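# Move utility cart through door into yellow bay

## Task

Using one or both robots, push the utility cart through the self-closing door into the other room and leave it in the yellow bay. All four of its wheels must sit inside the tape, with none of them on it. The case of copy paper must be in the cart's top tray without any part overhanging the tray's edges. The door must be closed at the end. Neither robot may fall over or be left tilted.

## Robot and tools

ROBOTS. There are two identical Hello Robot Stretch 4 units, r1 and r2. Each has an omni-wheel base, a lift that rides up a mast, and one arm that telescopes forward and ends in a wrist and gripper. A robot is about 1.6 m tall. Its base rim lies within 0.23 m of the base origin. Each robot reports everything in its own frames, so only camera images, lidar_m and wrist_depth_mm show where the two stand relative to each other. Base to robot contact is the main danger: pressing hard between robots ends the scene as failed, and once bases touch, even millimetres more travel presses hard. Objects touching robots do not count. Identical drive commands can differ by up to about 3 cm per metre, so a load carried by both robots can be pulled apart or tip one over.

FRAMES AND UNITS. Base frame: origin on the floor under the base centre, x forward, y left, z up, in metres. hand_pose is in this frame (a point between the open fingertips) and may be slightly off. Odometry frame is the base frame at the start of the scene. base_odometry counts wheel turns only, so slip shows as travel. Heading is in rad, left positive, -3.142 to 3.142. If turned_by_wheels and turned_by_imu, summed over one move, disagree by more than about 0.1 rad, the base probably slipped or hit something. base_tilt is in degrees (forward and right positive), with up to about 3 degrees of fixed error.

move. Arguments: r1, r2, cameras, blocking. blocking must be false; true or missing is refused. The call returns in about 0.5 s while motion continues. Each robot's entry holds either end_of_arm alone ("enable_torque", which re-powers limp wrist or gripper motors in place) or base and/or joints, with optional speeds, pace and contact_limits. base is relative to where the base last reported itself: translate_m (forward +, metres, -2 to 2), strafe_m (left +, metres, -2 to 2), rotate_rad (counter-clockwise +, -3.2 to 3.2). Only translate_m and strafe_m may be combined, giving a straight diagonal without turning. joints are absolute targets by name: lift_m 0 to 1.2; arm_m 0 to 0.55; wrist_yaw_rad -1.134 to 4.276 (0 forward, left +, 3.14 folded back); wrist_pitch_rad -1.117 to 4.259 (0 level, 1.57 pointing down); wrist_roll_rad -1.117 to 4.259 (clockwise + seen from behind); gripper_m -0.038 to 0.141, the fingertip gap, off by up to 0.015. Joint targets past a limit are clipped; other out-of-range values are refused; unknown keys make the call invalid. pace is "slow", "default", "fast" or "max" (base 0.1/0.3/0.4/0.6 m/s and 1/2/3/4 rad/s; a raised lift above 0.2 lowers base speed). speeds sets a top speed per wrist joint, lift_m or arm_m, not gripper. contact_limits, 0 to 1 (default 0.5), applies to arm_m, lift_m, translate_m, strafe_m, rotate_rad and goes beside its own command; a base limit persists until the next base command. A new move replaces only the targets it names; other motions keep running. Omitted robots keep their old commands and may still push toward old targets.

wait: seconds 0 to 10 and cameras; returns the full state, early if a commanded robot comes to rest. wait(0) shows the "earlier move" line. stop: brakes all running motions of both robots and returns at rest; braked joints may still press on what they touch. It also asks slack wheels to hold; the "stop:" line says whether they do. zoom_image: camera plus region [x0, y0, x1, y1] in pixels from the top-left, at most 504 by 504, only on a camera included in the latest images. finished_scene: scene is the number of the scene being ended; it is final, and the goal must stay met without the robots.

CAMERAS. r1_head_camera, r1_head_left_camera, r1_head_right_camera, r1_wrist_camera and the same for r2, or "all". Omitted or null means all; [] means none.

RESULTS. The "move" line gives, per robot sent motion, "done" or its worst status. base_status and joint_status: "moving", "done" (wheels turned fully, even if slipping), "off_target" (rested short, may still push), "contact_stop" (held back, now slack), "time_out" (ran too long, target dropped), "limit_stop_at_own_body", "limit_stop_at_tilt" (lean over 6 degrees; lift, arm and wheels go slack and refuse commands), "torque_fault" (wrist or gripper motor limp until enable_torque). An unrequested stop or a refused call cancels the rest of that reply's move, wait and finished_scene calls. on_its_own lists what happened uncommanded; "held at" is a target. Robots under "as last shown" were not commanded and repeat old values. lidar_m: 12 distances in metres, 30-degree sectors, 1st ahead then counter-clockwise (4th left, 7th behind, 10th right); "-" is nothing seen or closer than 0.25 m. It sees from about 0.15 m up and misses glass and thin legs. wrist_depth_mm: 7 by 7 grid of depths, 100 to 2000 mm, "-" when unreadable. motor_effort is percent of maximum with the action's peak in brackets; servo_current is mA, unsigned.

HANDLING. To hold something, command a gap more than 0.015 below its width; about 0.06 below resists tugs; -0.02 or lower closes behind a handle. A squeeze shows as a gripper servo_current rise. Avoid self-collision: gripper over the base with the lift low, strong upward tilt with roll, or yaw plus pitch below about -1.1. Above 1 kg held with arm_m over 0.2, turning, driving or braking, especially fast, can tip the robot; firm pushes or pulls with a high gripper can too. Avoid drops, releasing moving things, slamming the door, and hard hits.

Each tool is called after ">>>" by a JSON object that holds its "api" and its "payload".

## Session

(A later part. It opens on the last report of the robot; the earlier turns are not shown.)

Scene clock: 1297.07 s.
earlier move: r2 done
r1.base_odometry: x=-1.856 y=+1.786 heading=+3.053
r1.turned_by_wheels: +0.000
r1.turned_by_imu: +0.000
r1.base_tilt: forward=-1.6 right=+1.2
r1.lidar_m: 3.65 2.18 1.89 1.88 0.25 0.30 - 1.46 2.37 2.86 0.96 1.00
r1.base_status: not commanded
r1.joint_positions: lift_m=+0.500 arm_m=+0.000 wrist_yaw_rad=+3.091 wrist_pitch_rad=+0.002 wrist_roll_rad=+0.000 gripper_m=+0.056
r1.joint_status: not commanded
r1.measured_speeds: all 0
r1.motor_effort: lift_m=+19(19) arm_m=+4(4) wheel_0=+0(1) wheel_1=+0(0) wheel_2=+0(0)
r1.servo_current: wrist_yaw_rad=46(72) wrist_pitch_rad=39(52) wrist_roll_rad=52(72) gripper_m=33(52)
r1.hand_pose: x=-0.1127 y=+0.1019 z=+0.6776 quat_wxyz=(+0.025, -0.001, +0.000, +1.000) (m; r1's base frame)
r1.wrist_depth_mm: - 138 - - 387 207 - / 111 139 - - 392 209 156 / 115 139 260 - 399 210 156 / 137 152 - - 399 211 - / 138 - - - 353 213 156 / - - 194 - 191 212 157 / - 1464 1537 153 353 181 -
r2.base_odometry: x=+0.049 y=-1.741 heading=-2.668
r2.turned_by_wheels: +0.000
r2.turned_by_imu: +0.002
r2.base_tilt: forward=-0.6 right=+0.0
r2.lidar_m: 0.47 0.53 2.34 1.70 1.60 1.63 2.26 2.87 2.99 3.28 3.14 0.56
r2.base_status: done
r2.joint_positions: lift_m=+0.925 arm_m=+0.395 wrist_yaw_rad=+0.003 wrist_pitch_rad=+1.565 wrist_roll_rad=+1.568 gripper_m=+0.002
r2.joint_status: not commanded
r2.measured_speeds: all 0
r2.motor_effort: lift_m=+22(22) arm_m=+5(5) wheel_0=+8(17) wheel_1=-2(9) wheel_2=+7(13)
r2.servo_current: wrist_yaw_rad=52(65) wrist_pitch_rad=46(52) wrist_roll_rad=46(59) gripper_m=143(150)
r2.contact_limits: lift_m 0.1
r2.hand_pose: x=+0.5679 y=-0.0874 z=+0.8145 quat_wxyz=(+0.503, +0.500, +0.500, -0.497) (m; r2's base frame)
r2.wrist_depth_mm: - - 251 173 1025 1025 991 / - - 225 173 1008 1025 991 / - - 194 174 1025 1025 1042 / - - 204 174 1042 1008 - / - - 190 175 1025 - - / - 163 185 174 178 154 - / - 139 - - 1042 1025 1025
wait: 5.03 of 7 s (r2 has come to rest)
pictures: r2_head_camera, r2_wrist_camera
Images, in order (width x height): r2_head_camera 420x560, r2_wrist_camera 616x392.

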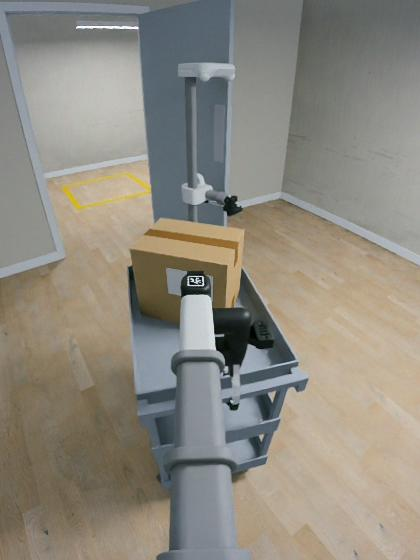

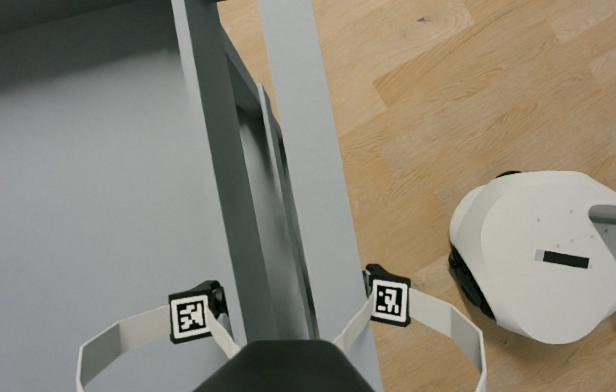

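>>> {"api": "move", "payload": {"blocking": false, "r2": {"base":{"translate_m":0.0,"strafe_m":-0.25},"pace":"slow"}, "cameras": []}}

>>> {"api": "wait", "payload": {"seconds": 6, "cameras": []}}

>>> {"api": "move", "payload": {"blocking": false, "r2": {"base":{"rotate_rad":0.35},"pace":"slow"}, "cameras": []}}

>>> {"api": "wait", "payload": {"seconds": 4, "cameras": ["r2_head_camera","r2_wrist_camera"]}}

Scene clock: 1305.63 s.
move: r2 moving
r1: as last shown
r1.base_tilt: forward=-1.6 right=+1.3
r1.lidar_m: 3.65 2.18 1.88 1.88 0.25 0.29 - 1.44 2.35 2.84 0.94 0.96
r1.servo_current: wrist_yaw_rad=52(72) wrist_pitch_rad=39(46) wrist_roll_rad=33(65) gripper_m=39(46)
r1.wrist_depth_mm: - 138 - - 389 206 - / 111 139 - - 397 209 155 / 114 139 259 - 399 211 156 / 137 151 - - 404 211 - / 138 - - - 351 212 156 / - - 193 - 191 212 156 / - 1430 1537 153 353 181 -
r2.base_odometry: x=+0.042 y=-1.728 heading=-2.668
r2.turned_by_wheels: +0.001
r2.turned_by_imu: +0.001
r2.base_tilt: forward=-0.7 right=+0.0
r2.lidar_m: 0.49 0.48 2.34 1.68 1.62 1.68 2.32 2.89 2.97 3.27 3.13 0.57
r2.base_status: translate_m moving; strafe_m moving
r2.joint_positions: lift_m=+0.925 arm_m=+0.395 wrist_yaw_rad=+0.003 wrist_pitch_rad=+1.565 wrist_roll_rad=+1.568 gripper_m=+0.002
r2.joint_status: not commanded
r2.measured_speeds: translate_m=-0.001 strafe_m=-0.056 rotate_rad=+0.004 lift_m=+0.000 arm_m=+0.000 wrist_yaw_rad=+0.000 wrist_pitch_rad=+0.000 wrist_roll_rad=+0.000
r2.motor_effort: lift_m=+22(22) arm_m=+4(5) wheel_0=+11(14) wheel_1=-5(6) wheel_2=-1(6)
r2.servo_current: wrist_yaw_rad=46(72) wrist_pitch_rad=52(52) wrist_roll_rad=52(52) gripper_m=150(150)
r2.contact_limits: lift_m 0.1
r2.hand_pose: x=+0.5679 y=-0.0874 z=+0.8145 quat_wxyz=(+0.503, +0.500, +0.500, -0.497) (m; r2's base frame)
r2.wrist_depth_mm: - - 234 173 1008 1008 991 / - - 223 173 1008 1025 1008 / - - 191 174 1025 1042 1008 / - - 200 174 1042 1008 - / - - 190 175 1025 1008 - / - 169 184 175 178 878 - / - 138 - - 1025 1025 1008
pictures: none
No camera images: "cameras" was empty.

Scene clock: 1308.77 s.
earlier move: r2 done
r1.base_odometry: x=-1.856 y=+1.786 heading=+3.053
r1.turned_by_wheels: +0.000
r1.turned_by_imu: +0.000
r1.base_tilt: forward=-1.6 right=+1.2
r1.lidar_m: 3.61 2.16 1.89 1.88 0.25 0.31 - 1.48 2.36 2.86 1.02 0.96
r1.base_status: not commanded
r1.joint_positions: lift_m=+0.500 arm_m=+0.000 wrist_yaw_rad=+3.091 wrist_pitch_rad=+0.002 wrist_roll_rad=+0.000 gripper_m=+0.056
r1.joint_status: not commanded
r1.measured_speeds: all 0
r1.motor_effort: lift_m=+19(19) arm_m=+3(4) wheel_0=+0(1) wheel_1=+0(1) wheel_2=+0(0)
r1.servo_current: wrist_yaw_rad=52(72) wrist_pitch_rad=33(52) wrist_roll_rad=52(78) gripper_m=39(52)
r1.hand_pose: x=-0.1127 y=+0.1019 z=+0.6776 quat_wxyz=(+0.025, -0.001, +0.000, +1.000) (m; r1's base frame)
r1.wrist_depth_mm: - 138 - - 389 206 - / 111 139 - - 392 208 155 / 115 139 260 - 399 211 156 / 137 152 - - 399 211 - / 138 - - - 353 213 156 / - - 194 - 191 213 157 / - 1430 1499 153 351 182 -
r2.base_odometry: x=-0.065 y=-1.519 heading=-2.668
r2.turned_by_wheels: +0.000
r2.turned_by_imu: +0.002
r2.base_tilt: forward=-0.7 right=+0.1
r2.lidar_m: 0.45 0.48 2.63 1.90 1.83 1.86 2.56 2.75 2.86 3.05 2.92 0.60
r2.base_status: done
r2.joint_positions: lift_m=+0.925 arm_m=+0.395 wrist_yaw_rad=+0.003 wrist_pitch_rad=+1.567 wrist_roll_rad=+1.565 gripper_m=+0.002
r2.joint_status: not commanded
r2.measured_speeds: all 0
r2.motor_effort: lift_m=+22(22) arm_m=+4(5) wheel_0=+7(16) wheel_1=-1(6) wheel_2=+0(6)
r2.servo_current: wrist_yaw_rad=46(72) wrist_pitch_rad=46(52) wrist_roll_rad=65(65) gripper_m=143(150)
r2.contact_limits: lift_m 0.1
r2.hand_pose: x=+0.5674 y=-0.0874 z=+0.8145 quat_wxyz=(+0.503, +0.499, +0.501, -0.497) (m; r2's base frame)
r2.wrist_depth_mm: 217 221 171 1042 1025 1025 991 / - 179 231 172 1025 1008 1008 / - - 212 171 1025 1025 991 / - - 194 172 1042 1025 - / - - 202 173 1025 - - / - - 186 173 177 153 - / - 149 - - 173 1025 1025
wait: 3.13 of 6 s (r2 has come to rest)
pictures: none
No camera images: "cameras" was empty.

Scene clock: 1309.27 s.
move: r2 moving
r1: as last shown
r1.base_tilt: forward=-1.6 right=+1.3
r1.lidar_m: 3.67 2.18 1.89 1.89 0.25 0.30 - 1.44 2.34 2.83 0.99 0.96
r1.motor_effort: lift_m=+19(19) arm_m=+4(4) wheel_0=+0(1) wheel_1=+0(0) wheel_2=+0(0)
r1.servo_current: wrist_yaw_rad=65(65) wrist_pitch_rad=39(46) wrist_roll_rad=39(59) gripper_m=46(46)
r1.wrist_depth_mm: - 138 - - 387 208 - / 111 139 - - 392 210 155 / 115 139 258 - 399 211 156 / 137 151 - - 402 211 - / 138 - - - 353 213 156 / - - 193 - 191 213 157 / - 1430 1537 154 353 181 -
r2.base_odometry: x=-0.065 y=-1.518 heading=-2.544
r2.turned_by_wheels: +0.124
r2.turned_by_imu: +0.120
r2.base_tilt: forward=-0.6 right=+0.1
r2.lidar_m: 0.48 0.52 2.37 1.84 1.81 1.95 2.80 2.76 2.98 3.00 2.94 0.56
r2.base_status: rotate_rad moving
r2.joint_positions: lift_m=+0.925 arm_m=+0.395 wrist_yaw_rad=+0.003 wrist_pitch_rad=+1.570 wrist_roll_rad=+1.565 gripper_m=+0.002
r2.joint_status: not commanded
r2.measured_speeds: translate_m=+0.001 strafe_m=-0.001 rotate_rad=+0.483 lift_m=+0.000 arm_m=+0.000 wrist_yaw_rad=-0.002 wrist_pitch_rad=+0.000 wrist_roll_rad=+0.000
r2.motor_effort: lift_m=+22(22) arm_m=+5(5) wheel_0=-4(11) wheel_1=-7(8) wheel_2=-14(14)
r2.servo_current: wrist_yaw_rad=52(59) wrist_pitch_rad=39(46) wrist_roll_rad=52(59) gripper_m=143(143)
r2.contact_limits: lift_m 0.1
r2.hand_pose: x=+0.5663 y=-0.0874 z=+0.8145 quat_wxyz=(+0.502, +0.498, +0.502, -0.498) (m; r2's base frame)
r2.wrist_depth_mm: - - 242 172 1025 1042 1025 / - - 205 172 1025 1025 1025 / - - 188 173 1042 1042 1025 / - - 188 173 1042 1025 - / - - 198 173 1042 - - / - 166 183 229 177 152 - / - 135 - - 1042 1042 1042
pictures: none
No camera images: "cameras" was empty.

Scene clock: 1310.23 s.
earlier move: r2 done
r1.base_odometry: x=-1.856 y=+1.786 heading=+3.053
r1.turned_by_wheels: +0.000
r1.turned_by_imu: +0.000
r1.base_tilt: forward=-1.6 right=+1.3
r1.lidar_m: 3.63 2.15 1.89 1.88 0.25 0.28 - 1.47 2.37 2.84 0.97 0.98
r1.base_status: not commanded
r1.joint_positions: lift_m=+0.500 arm_m=+0.000 wrist_yaw_rad=+3.091 wrist_pitch_rad=+0.002 wrist_roll_rad=+0.000 gripper_m=+0.056
r1.joint_status: not commanded
r1.measured_speeds: all 0
r1.motor_effort: lift_m=+19(19) arm_m=+4(4) wheel_0=+0(1) wheel_1=+0(0) wheel_2=+0(0)
r1.servo_current: wrist_yaw_rad=39(65) wrist_pitch_rad=39(46) wrist_roll_rad=46(59) gripper_m=39(46)
r1.hand_pose: x=-0.1127 y=+0.1019 z=+0.6776 quat_wxyz=(+0.025, -0.001, +0.000, +1.000) (m; r1's base frame)
r1.wrist_depth_mm: - 138 - - 384 208 - / 111 138 - - 387 209 155 / 114 139 259 - 397 211 156 / 136 151 - - 402 211 - / 138 - - - 353 212 156 / - - 194 - 191 213 156 / - 1430 1537 153 353 182 -
r2.base_odometry: x=-0.065 y=-1.519 heading=-2.319
r2.turned_by_wheels: +0.225
r2.turned_by_imu: +0.218
r2.base_tilt: forward=-0.7 right=+0.1
r2.lidar_m: 0.55 3.08 2.04 1.82 1.83 2.18 2.74 2.75 3.31 2.93 2.94 0.52
r2.base_status: done
r2.joint_positions: lift_m=+0.925 arm_m=+0.395 wrist_yaw_rad=-0.002 wrist_pitch_rad=+1.566 wrist_roll_rad=+1.573 gripper_m=+0.002
r2.joint_status: not commanded
r2.measured_speeds: all 0
r2.motor_effort: lift_m=+22(22) arm_m=+5(6) wheel_0=-6(12) wheel_1=-6(9) wheel_2=-6(15)
r2.servo_current: wrist_yaw_rad=65(65) wrist_pitch_rad=39(52) wrist_roll_rad=33(59) gripper_m=143(150)
r2.contact_limits: lift_m 0.1
r2.hand_pose: x=+0.5671 y=-0.0874 z=+0.8145 quat_wxyz=(+0.500, +0.503, +0.497, -0.500) (m; r2's base frame)
r2.wrist_depth_mm: - - - 190 173 1008 1008 / - - - 255 174 1008 991 / - - - 512 174 1025 1025 / - - - 1042 174 1025 - / - - 183 1042 175 1042 - / - 156 183 1025 176 931 - / - - - - 1060 1025 1025
wait: 0.97 of 4 s (r2 has come to rest)
pictures: r2_head_camera, r2_wrist_camera
Images, in order (width x height): r2_head_camera 420x560, r2_wrist_camera 616x392.

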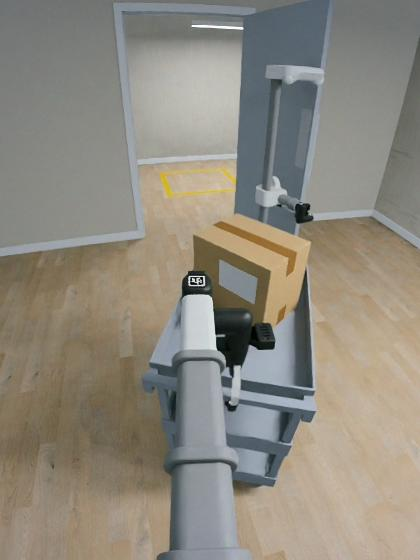

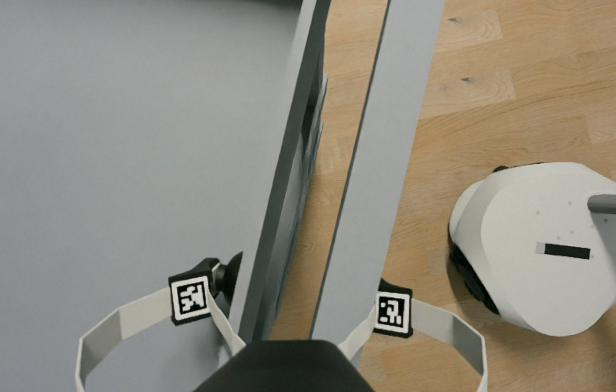

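>>> {"api": "move", "payload": {"blocking": false, "r2": {"base":{"translate_m":0.0,"strafe_m":-0.35},"pace":"slow"}, "cameras": []}}

>>> {"api": "wait", "payload": {"seconds": 6, "cameras": ["r2_head_camera","r2_wrist_camera"]}}

Scene clock: 1316.40 s.
move: r2 moving
r1: as last shown
r1.lidar_m: 3.62 2.16 1.91 1.91 0.25 0.30 - 1.44 2.34 2.84 0.95 0.96
r1.servo_current: wrist_yaw_rad=52(59) wrist_pitch_rad=39(46) wrist_roll_rad=39(65) gripper_m=46(52)
r1.wrist_depth_mm: - 138 - - 389 207 - / 111 138 - - 394 210 156 / 115 139 260 - 399 211 156 / 137 152 - - 399 211 - / 138 - - - 353 213 156 / - - 193 - 191 213 157 / - 1464 1537 153 353 182 -
r2.base_odometry: x=-0.076 y=-1.509 heading=-2.320
r2.turned_by_wheels: +0.000
r2.turned_by_imu: +0.000
r2.base_tilt: forward=-0.7 right=+0.0
r2.lidar_m: 0.54 3.07 2.06 1.82 1.85 2.23 2.75 2.74 3.27 2.91 2.92 0.50
r2.base_status: translate_m moving; strafe_m moving
r2.joint_positions: lift_m=+0.925 arm_m=+0.395 wrist_yaw_rad=-0.003 wrist_pitch_rad=+1.566 wrist_roll_rad=+1.573 gripper_m=+0.002
r2.joint_status: not commanded
r2.measured_speeds: translate_m=+0.000 strafe_m=-0.055 rotate_rad=-0.001 lift_m=+0.000 arm_m=+0.000 wrist_yaw_rad=-0.002 wrist_pitch_rad=+0.000 wrist_roll_rad=+0.000
r2.motor_effort: lift_m=+22(22) arm_m=+5(6) wheel_0=+9(9) wheel_1=-9(12) wheel_2=+0(6)
r2.servo_current: wrist_yaw_rad=39(59) wrist_pitch_rad=46(46) wrist_roll_rad=39(59) gripper_m=143(150)
r2.contact_limits: lift_m 0.1
r2.hand_pose: x=+0.5671 y=-0.0874 z=+0.8145 quat_wxyz=(+0.500, +0.503, +0.497, -0.500) (m; r2's base frame)
r2.wrist_depth_mm: - - - 201 172 1025 1008 / - - - 250 173 1008 1008 / - - - 1025 174 1025 1008 / - - - 1025 174 1025 - / - - 186 1042 174 1025 - / - 162 183 1025 176 917 - / - - - - 1025 1025 1025
pictures: none
No camera images: "cameras" was empty.

Scene clock: 1320.53 s.
earlier move: r2 done
r1.base_odometry: x=-1.856 y=+1.786 heading=+3.053
r1.turned_by_wheels: +0.000
r1.turned_by_imu: +0.000
r1.base_tilt: forward=-1.6 right=+1.3
r1.lidar_m: 3.64 2.17 1.87 1.89 0.25 0.31 - 1.44 2.38 2.86 0.93 0.88
r1.base_status: not commanded
r1.joint_positions: lift_m=+0.500 arm_m=+0.000 wrist_yaw_rad=+3.091 wrist_pitch_rad=+0.002 wrist_roll_rad=+0.000 gripper_m=+0.056
r1.joint_status: not commanded
r1.measured_speeds: all 0
r1.motor_effort: lift_m=+19(19) arm_m=+4(4) wheel_0=+0(1) wheel_1=+0(1) wheel_2=+0(0)
r1.servo_current: wrist_yaw_rad=26(78) wrist_pitch_rad=46(52) wrist_roll_rad=39(85) gripper_m=39(52)
r1.hand_pose: x=-0.1127 y=+0.1019 z=+0.6776 quat_wxyz=(+0.025, -0.001, +0.000, +1.000) (m; r1's base frame)
r1.wrist_depth_mm: - 138 - - 389 207 - / 111 139 - - 389 209 155 / 114 139 259 - 397 211 156 / 137 152 - - 404 211 - / 138 - - - 353 213 157 / - - 194 - 191 212 157 / - 1430 1537 153 351 182 -
r2.base_odometry: x=-0.321 y=-1.281 heading=-2.319
r2.turned_by_wheels: +0.001
r2.turned_by_imu: +0.003
r2.base_tilt: forward=-0.6 right=+0.1
r2.lidar_m: 0.49 0.52 2.43 2.12 2.15 2.66 2.69 2.71 2.89 2.58 2.59 0.58
r2.base_status: done
r2.joint_positions: lift_m=+0.925 arm_m=+0.395 wrist_yaw_rad=+0.003 wrist_pitch_rad=+1.566 wrist_roll_rad=+1.568 gripper_m=+0.002
r2.joint_status: not commanded
r2.measured_speeds: all 0
r2.motor_effort: lift_m=+22(22) arm_m=+5(6) wheel_0=+7(13) wheel_1=-3(12) wheel_2=+0(6)
r2.servo_current: wrist_yaw_rad=52(72) wrist_pitch_rad=46(52) wrist_roll_rad=52(59) gripper_m=143(150)
r2.contact_limits: lift_m 0.1
r2.hand_pose: x=+0.5676 y=-0.0874 z=+0.8145 quat_wxyz=(+0.503, +0.500, +0.500, -0.497) (m; r2's base frame)
r2.wrist_depth_mm: - - 224 174 1008 1025 991 / - - 202 174 1008 991 1008 / - - 198 174 1025 1025 1025 / - - 191 174 1008 1025 - / - - 192 175 1008 1025 - / - - 184 175 178 156 - / - 145 - - 1008 1008 1025
wait: 4.13 of 6 s (r2 has come to rest)
pictures: r2_head_camera, r2_wrist_camera
Images, in order (width x height): r2_head_camera 420x560, r2_wrist_camera 616x392.

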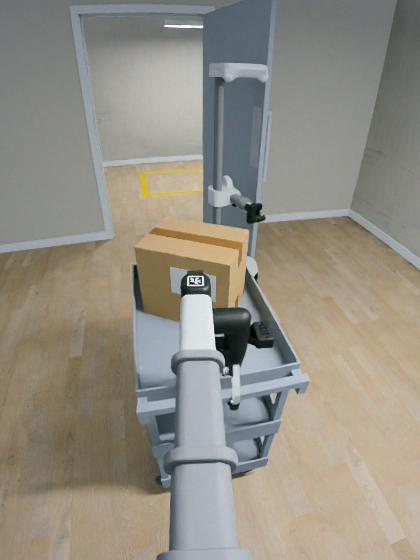

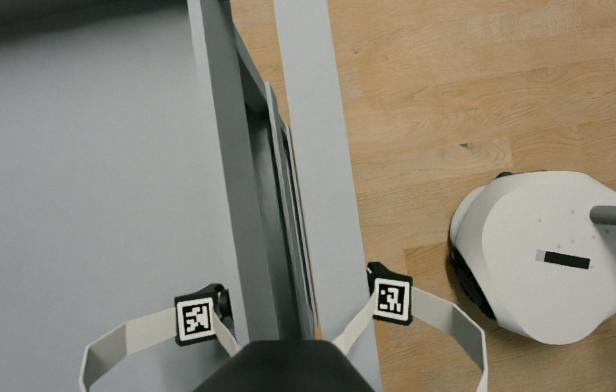

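>>> {"api": "move", "payload": {"blocking": false, "r2": {"base":{"translate_m":0.05,"strafe_m":-0.25},"pace":"slow"}, "cameras": []}}

>>> {"api": "wait", "payload": {"seconds": 6, "cameras": ["r2_head_camera","r2_wrist_camera"]}}

Scene clock: 1327.67 s.
move: r2 moving
r1: as last shown
r1.lidar_m: 3.65 2.18 1.90 1.90 0.25 0.31 - 1.45 2.32 2.86 0.94 0.87
r1.motor_effort: lift_m=+19(19) arm_m=+4(4) wheel_0=+0(0) wheel_1=+0(0) wheel_2=+0(0)
r1.servo_current: wrist_yaw_rad=52(52) wrist_pitch_rad=39(46) wrist_roll_rad=39(65) gripper_m=39(52)
r1.wrist_depth_mm: - 138 - - 387 207 - / 111 139 - - 394 208 155 / 114 139 260 - 397 211 156 / 137 152 - - 399 211 - / 138 - - - 355 213 156 / - - 194 - 191 212 156 / - 1464 1537 153 351 182 -
r2.base_odometry: x=-0.333 y=-1.274 heading=-2.319
r2.turned_by_wheels: +0.000
r2.turned_by_imu: +0.001
r2.base_tilt: forward=-0.6 right=+0.0
r2.lidar_m: 0.49 0.55 2.43 2.17 2.18 2.65 2.68 2.71 2.88 2.58 2.60 0.55
r2.base_status: translate_m moving; strafe_m moving
r2.joint_positions: lift_m=+0.925 arm_m=+0.395 wrist_yaw_rad=+0.003 wrist_pitch_rad=+1.566 wrist_roll_rad=+1.568 gripper_m=+0.002
r2.joint_status: not commanded
r2.measured_speeds: translate_m=+0.010 strafe_m=-0.050 rotate_rad=+0.000 lift_m=+0.000 arm_m=+0.000 wrist_yaw_rad=+0.000 wrist_pitch_rad=+0.000 wrist_roll_rad=+0.000
r2.motor_effort: lift_m=+22(22) arm_m=+5(6) wheel_0=+13(17) wheel_1=-4(8) wheel_2=-3(3)
r2.servo_current: wrist_yaw_rad=46(59) wrist_pitch_rad=39(46) wrist_roll_rad=52(59) gripper_m=150(150)
r2.contact_limits: lift_m 0.1
r2.hand_pose: x=+0.5676 y=-0.0874 z=+0.8145 quat_wxyz=(+0.503, +0.500, +0.500, -0.497) (m; r2's base frame)
r2.wrist_depth_mm: - - 221 173 1025 1008 1025 / - - 202 173 1025 1025 991 / - - 183 174 1025 1025 1008 / - - 189 174 1025 1008 - / - - 193 175 1008 - - / - - 184 175 178 156 - / - 145 - - 1042 1025 1042
pictures: none
No camera images: "cameras" was empty.

Scene clock: 1330.93 s.
earlier move: r2 done
r1.base_odometry: x=-1.856 y=+1.786 heading=+3.053
r1.turned_by_wheels: +0.000
r1.turned_by_imu: +0.000
r1.base_tilt: forward=-1.6 right=+1.3
r1.lidar_m: 3.68 2.18 1.88 1.90 0.25 0.30 - 1.45 2.36 2.85 0.97 0.83
r1.base_status: not commanded
r1.joint_positions: lift_m=+0.500 arm_m=+0.000 wrist_yaw_rad=+3.091 wrist_pitch_rad=+0.002 wrist_roll_rad=+0.000 gripper_m=+0.056
r1.joint_status: not commanded
r1.measured_speeds: all 0
r1.motor_effort: lift_m=+19(19) arm_m=+4(4) wheel_0=-1(1) wheel_1=+0(0) wheel_2=+0(0)
r1.servo_current: wrist_yaw_rad=52(78) wrist_pitch_rad=46(52) wrist_roll_rad=46(78) gripper_m=39(52)
r1.hand_pose: x=-0.1127 y=+0.1019 z=+0.6776 quat_wxyz=(+0.025, -0.001, +0.000, +1.000) (m; r1's base frame)
r1.wrist_depth_mm: - 138 - - 384 207 - / 111 138 - - 392 208 155 / 115 139 258 - 399 211 156 / 137 151 - - 394 211 - / 137 - - - 355 212 156 / - - 194 - 191 213 157 / - 1430 1464 153 355 182 -
r2.base_odometry: x=-0.538 y=-1.147 heading=-2.319
r2.turned_by_wheels: +0.000
r2.turned_by_imu: +0.002
r2.base_tilt: forward=-0.7 right=+0.1
r2.lidar_m: 0.45 0.49 2.71 2.43 2.42 2.94 2.67 2.69 2.63 2.36 2.33 0.59
r2.base_status: done
r2.joint_positions: lift_m=+0.925 arm_m=+0.395 wrist_yaw_rad=+0.003 wrist_pitch_rad=+1.567 wrist_roll_rad=+1.566 gripper_m=+0.002
r2.joint_status: not commanded
r2.measured_speeds: all 0
r2.motor_effort: lift_m=+22(22) arm_m=+5(6) wheel_0=+7(17) wheel_1=-1(8) wheel_2=-4(8)
r2.servo_current: wrist_yaw_rad=52(59) wrist_pitch_rad=39(46) wrist_roll_rad=39(59) gripper_m=143(150)
r2.contact_limits: lift_m 0.1
r2.hand_pose: x=+0.5671 y=-0.0874 z=+0.8145 quat_wxyz=(+0.503, +0.499, +0.501, -0.497) (m; r2's base frame)
r2.wrist_depth_mm: 221 208 216 1008 1025 1025 1008 / - - 249 172 1025 1008 1008 / - - 204 173 1008 1025 1025 / - - 199 173 1025 1025 - / - - 196 173 1025 - - / - - 183 173 177 153 - / - 145 - - 174 1025 1025
wait: 3.27 of 6 s (r2 has come to rest)
pictures: r2_head_camera, r2_wrist_camera
Images, in order (width x height): r2_head_camera 420x560, r2_wrist_camera 616x392.

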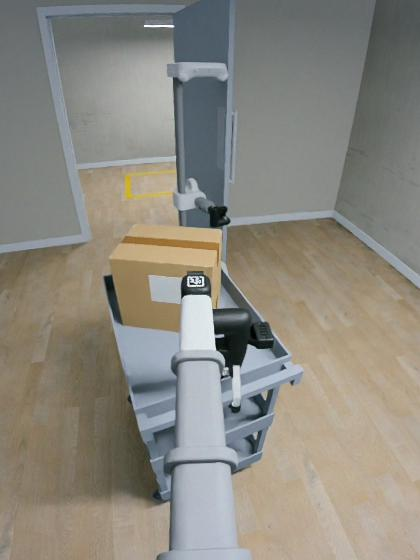

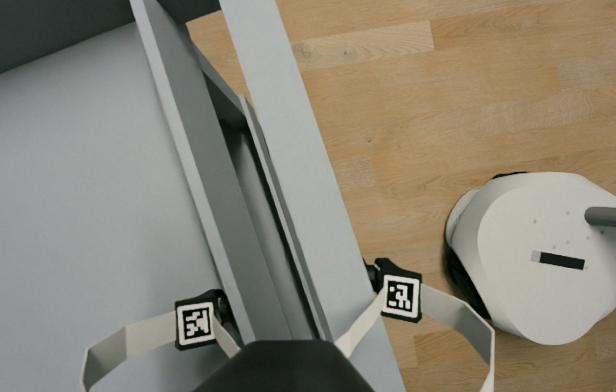

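>>> {"api": "move", "payload": {"blocking": false, "r2": {"base":{"translate_m":0.3,"strafe_m":0.0},"pace":"slow"}, "cameras": []}}

>>> {"api": "wait", "payload": {"seconds": 6, "cameras": ["r2_head_camera","r2_wrist_camera"]}}

Scene clock: 1339.80 s.
move: r2 moving
r1: as last shown
r1.lidar_m: 3.61 2.14 1.89 1.89 0.25 0.30 - 1.46 2.33 2.84 0.99 0.81
r1.motor_effort: lift_m=+19(19) arm_m=+4(4) wheel_0=+0(1) wheel_1=+0(0) wheel_2=+0(0)
r1.servo_current: wrist_yaw_rad=39(65) wrist_pitch_rad=39(52) wrist_roll_rad=52(65) gripper_m=33(46)
r1.wrist_depth_mm: - 138 - - 387 208 - / 111 138 - - 392 208 156 / 115 139 259 - 397 211 156 / 137 152 - - 402 211 - / 138 - - - 351 213 156 / - - 193 - 190 213 157 / - 1397 1576 153 353 183 -
r2.base_odometry: x=-0.547 y=-1.156 heading=-2.319
r2.turned_by_wheels: +0.000
r2.turned_by_imu: +0.001
r2.base_tilt: forward=-0.7 right=+0.1
r2.lidar_m: 0.46 0.46 2.71 2.41 2.45 2.96 2.71 2.70 2.62 2.32 2.35 0.57
r2.base_status: translate_m moving; strafe_m moving
r2.joint_positions: lift_m=+0.925 arm_m=+0.395 wrist_yaw_rad=+0.003 wrist_pitch_rad=+1.569 wrist_roll_rad=+1.566 gripper_m=+0.002
r2.joint_status: not commanded
r2.measured_speeds: translate_m=+0.048 strafe_m=+0.000 rotate_rad=-0.002 lift_m=+0.000 arm_m=+0.000 wrist_yaw_rad=+0.000 wrist_pitch_rad=+0.020 wrist_roll_rad=+0.000
r2.motor_effort: lift_m=+22(22) arm_m=+5(6) wheel_0=+7(10) wheel_1=+10(10) wheel_2=-12(12)
r2.servo_current: wrist_yaw_rad=39(52) wrist_pitch_rad=39(46) wrist_roll_rad=52(65) gripper_m=143(150)
r2.contact_limits: lift_m 0.1
r2.hand_pose: x=+0.5665 y=-0.0874 z=+0.8145 quat_wxyz=(+0.502, +0.498, +0.502, -0.498) (m; r2's base frame)
r2.wrist_depth_mm: 220 207 220 1025 1025 1025 1025 / - - 252 171 1025 1042 1042 / - - 220 171 1025 1025 1042 / - - 195 172 1025 1042 - / - - 189 172 1060 - - / - - 184 205 172 - - / - 146 - - 173 1025 1042
pictures: none
No camera images: "cameras" was empty.

Scene clock: 1343.57 s.
earlier move: r2 done
r1.base_odometry: x=-1.856 y=+1.786 heading=+3.053
r1.turned_by_wheels: +0.000
r1.turned_by_imu: +0.000
r1.base_tilt: forward=-1.6 right=+1.3
r1.lidar_m: 0.56 2.17 1.91 1.89 0.25 0.30 - 1.48 2.36 2.84 3.37 0.52
r1.base_status: not commanded
r1.joint_positions: lift_m=+0.500 arm_m=+0.000 wrist_yaw_rad=+3.091 wrist_pitch_rad=+0.002 wrist_roll_rad=+0.000 gripper_m=+0.056
r1.joint_status: not commanded
r1.measured_speeds: all 0
r1.motor_effort: lift_m=+19(19) arm_m=+4(4) wheel_0=+0(1) wheel_1=+0(0) wheel_2=+0(0)
r1.servo_current: wrist_yaw_rad=52(72) wrist_pitch_rad=39(52) wrist_roll_rad=52(65) gripper_m=46(52)
r1.hand_pose: x=-0.1127 y=+0.1019 z=+0.6776 quat_wxyz=(+0.025, -0.001, +0.000, +1.000) (m; r1's base frame)
r1.wrist_depth_mm: - 138 - - 387 207 - / 111 139 - - 392 208 156 / 115 139 260 - 399 210 156 / 137 152 - - 399 211 - / 138 - - - 353 213 156 / - - 193 - 190 213 157 / - 1397 1576 153 353 182 -
r2.base_odometry: x=-0.742 y=-1.367 heading=-2.319
r2.turned_by_wheels: -0.001
r2.turned_by_imu: -0.001
r2.base_tilt: forward=-0.6 right=+0.1
r2.lidar_m: 0.54 2.87 2.72 2.45 2.47 2.98 2.97 3.00 2.57 2.28 2.28 0.54
r2.base_status: done
r2.joint_positions: lift_m=+0.925 arm_m=+0.395 wrist_yaw_rad=-0.001 wrist_pitch_rad=+1.570 wrist_roll_rad=+1.571 gripper_m=+0.002
r2.joint_status: not commanded
r2.measured_speeds: all 0
r2.motor_effort: lift_m=+22(22) arm_m=+5(6) wheel_0=+2(11) wheel_1=+3(10) wheel_2=-9(14)
r2.servo_current: wrist_yaw_rad=46(59) wrist_pitch_rad=39(46) wrist_roll_rad=52(65) gripper_m=143(150)
r2.contact_limits: lift_m 0.1
r2.hand_pose: x=+0.5660 y=-0.0874 z=+0.8145 quat_wxyz=(+0.500, +0.501, +0.499, -0.500) (m; r2's base frame)
r2.wrist_depth_mm: - - - 1042 172 1025 1025 / - - - 1025 173 1025 1025 / - - - 492 173 1008 1008 / - - - 239 173 - - / - - 193 1042 1042 - - / - 160 183 500 177 854 - / - - - - 1025 1042 1025
wait: 3.77 of 6 s (r2 has come to rest)
pictures: r2_head_camera, r2_wrist_camera
Images, in order (width x height): r2_head_camera 420x560, r2_wrist_camera 616x392.

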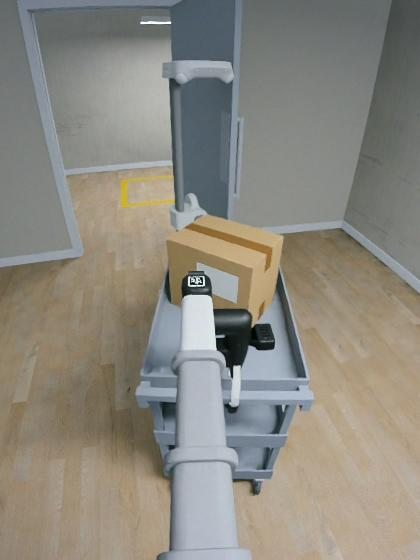

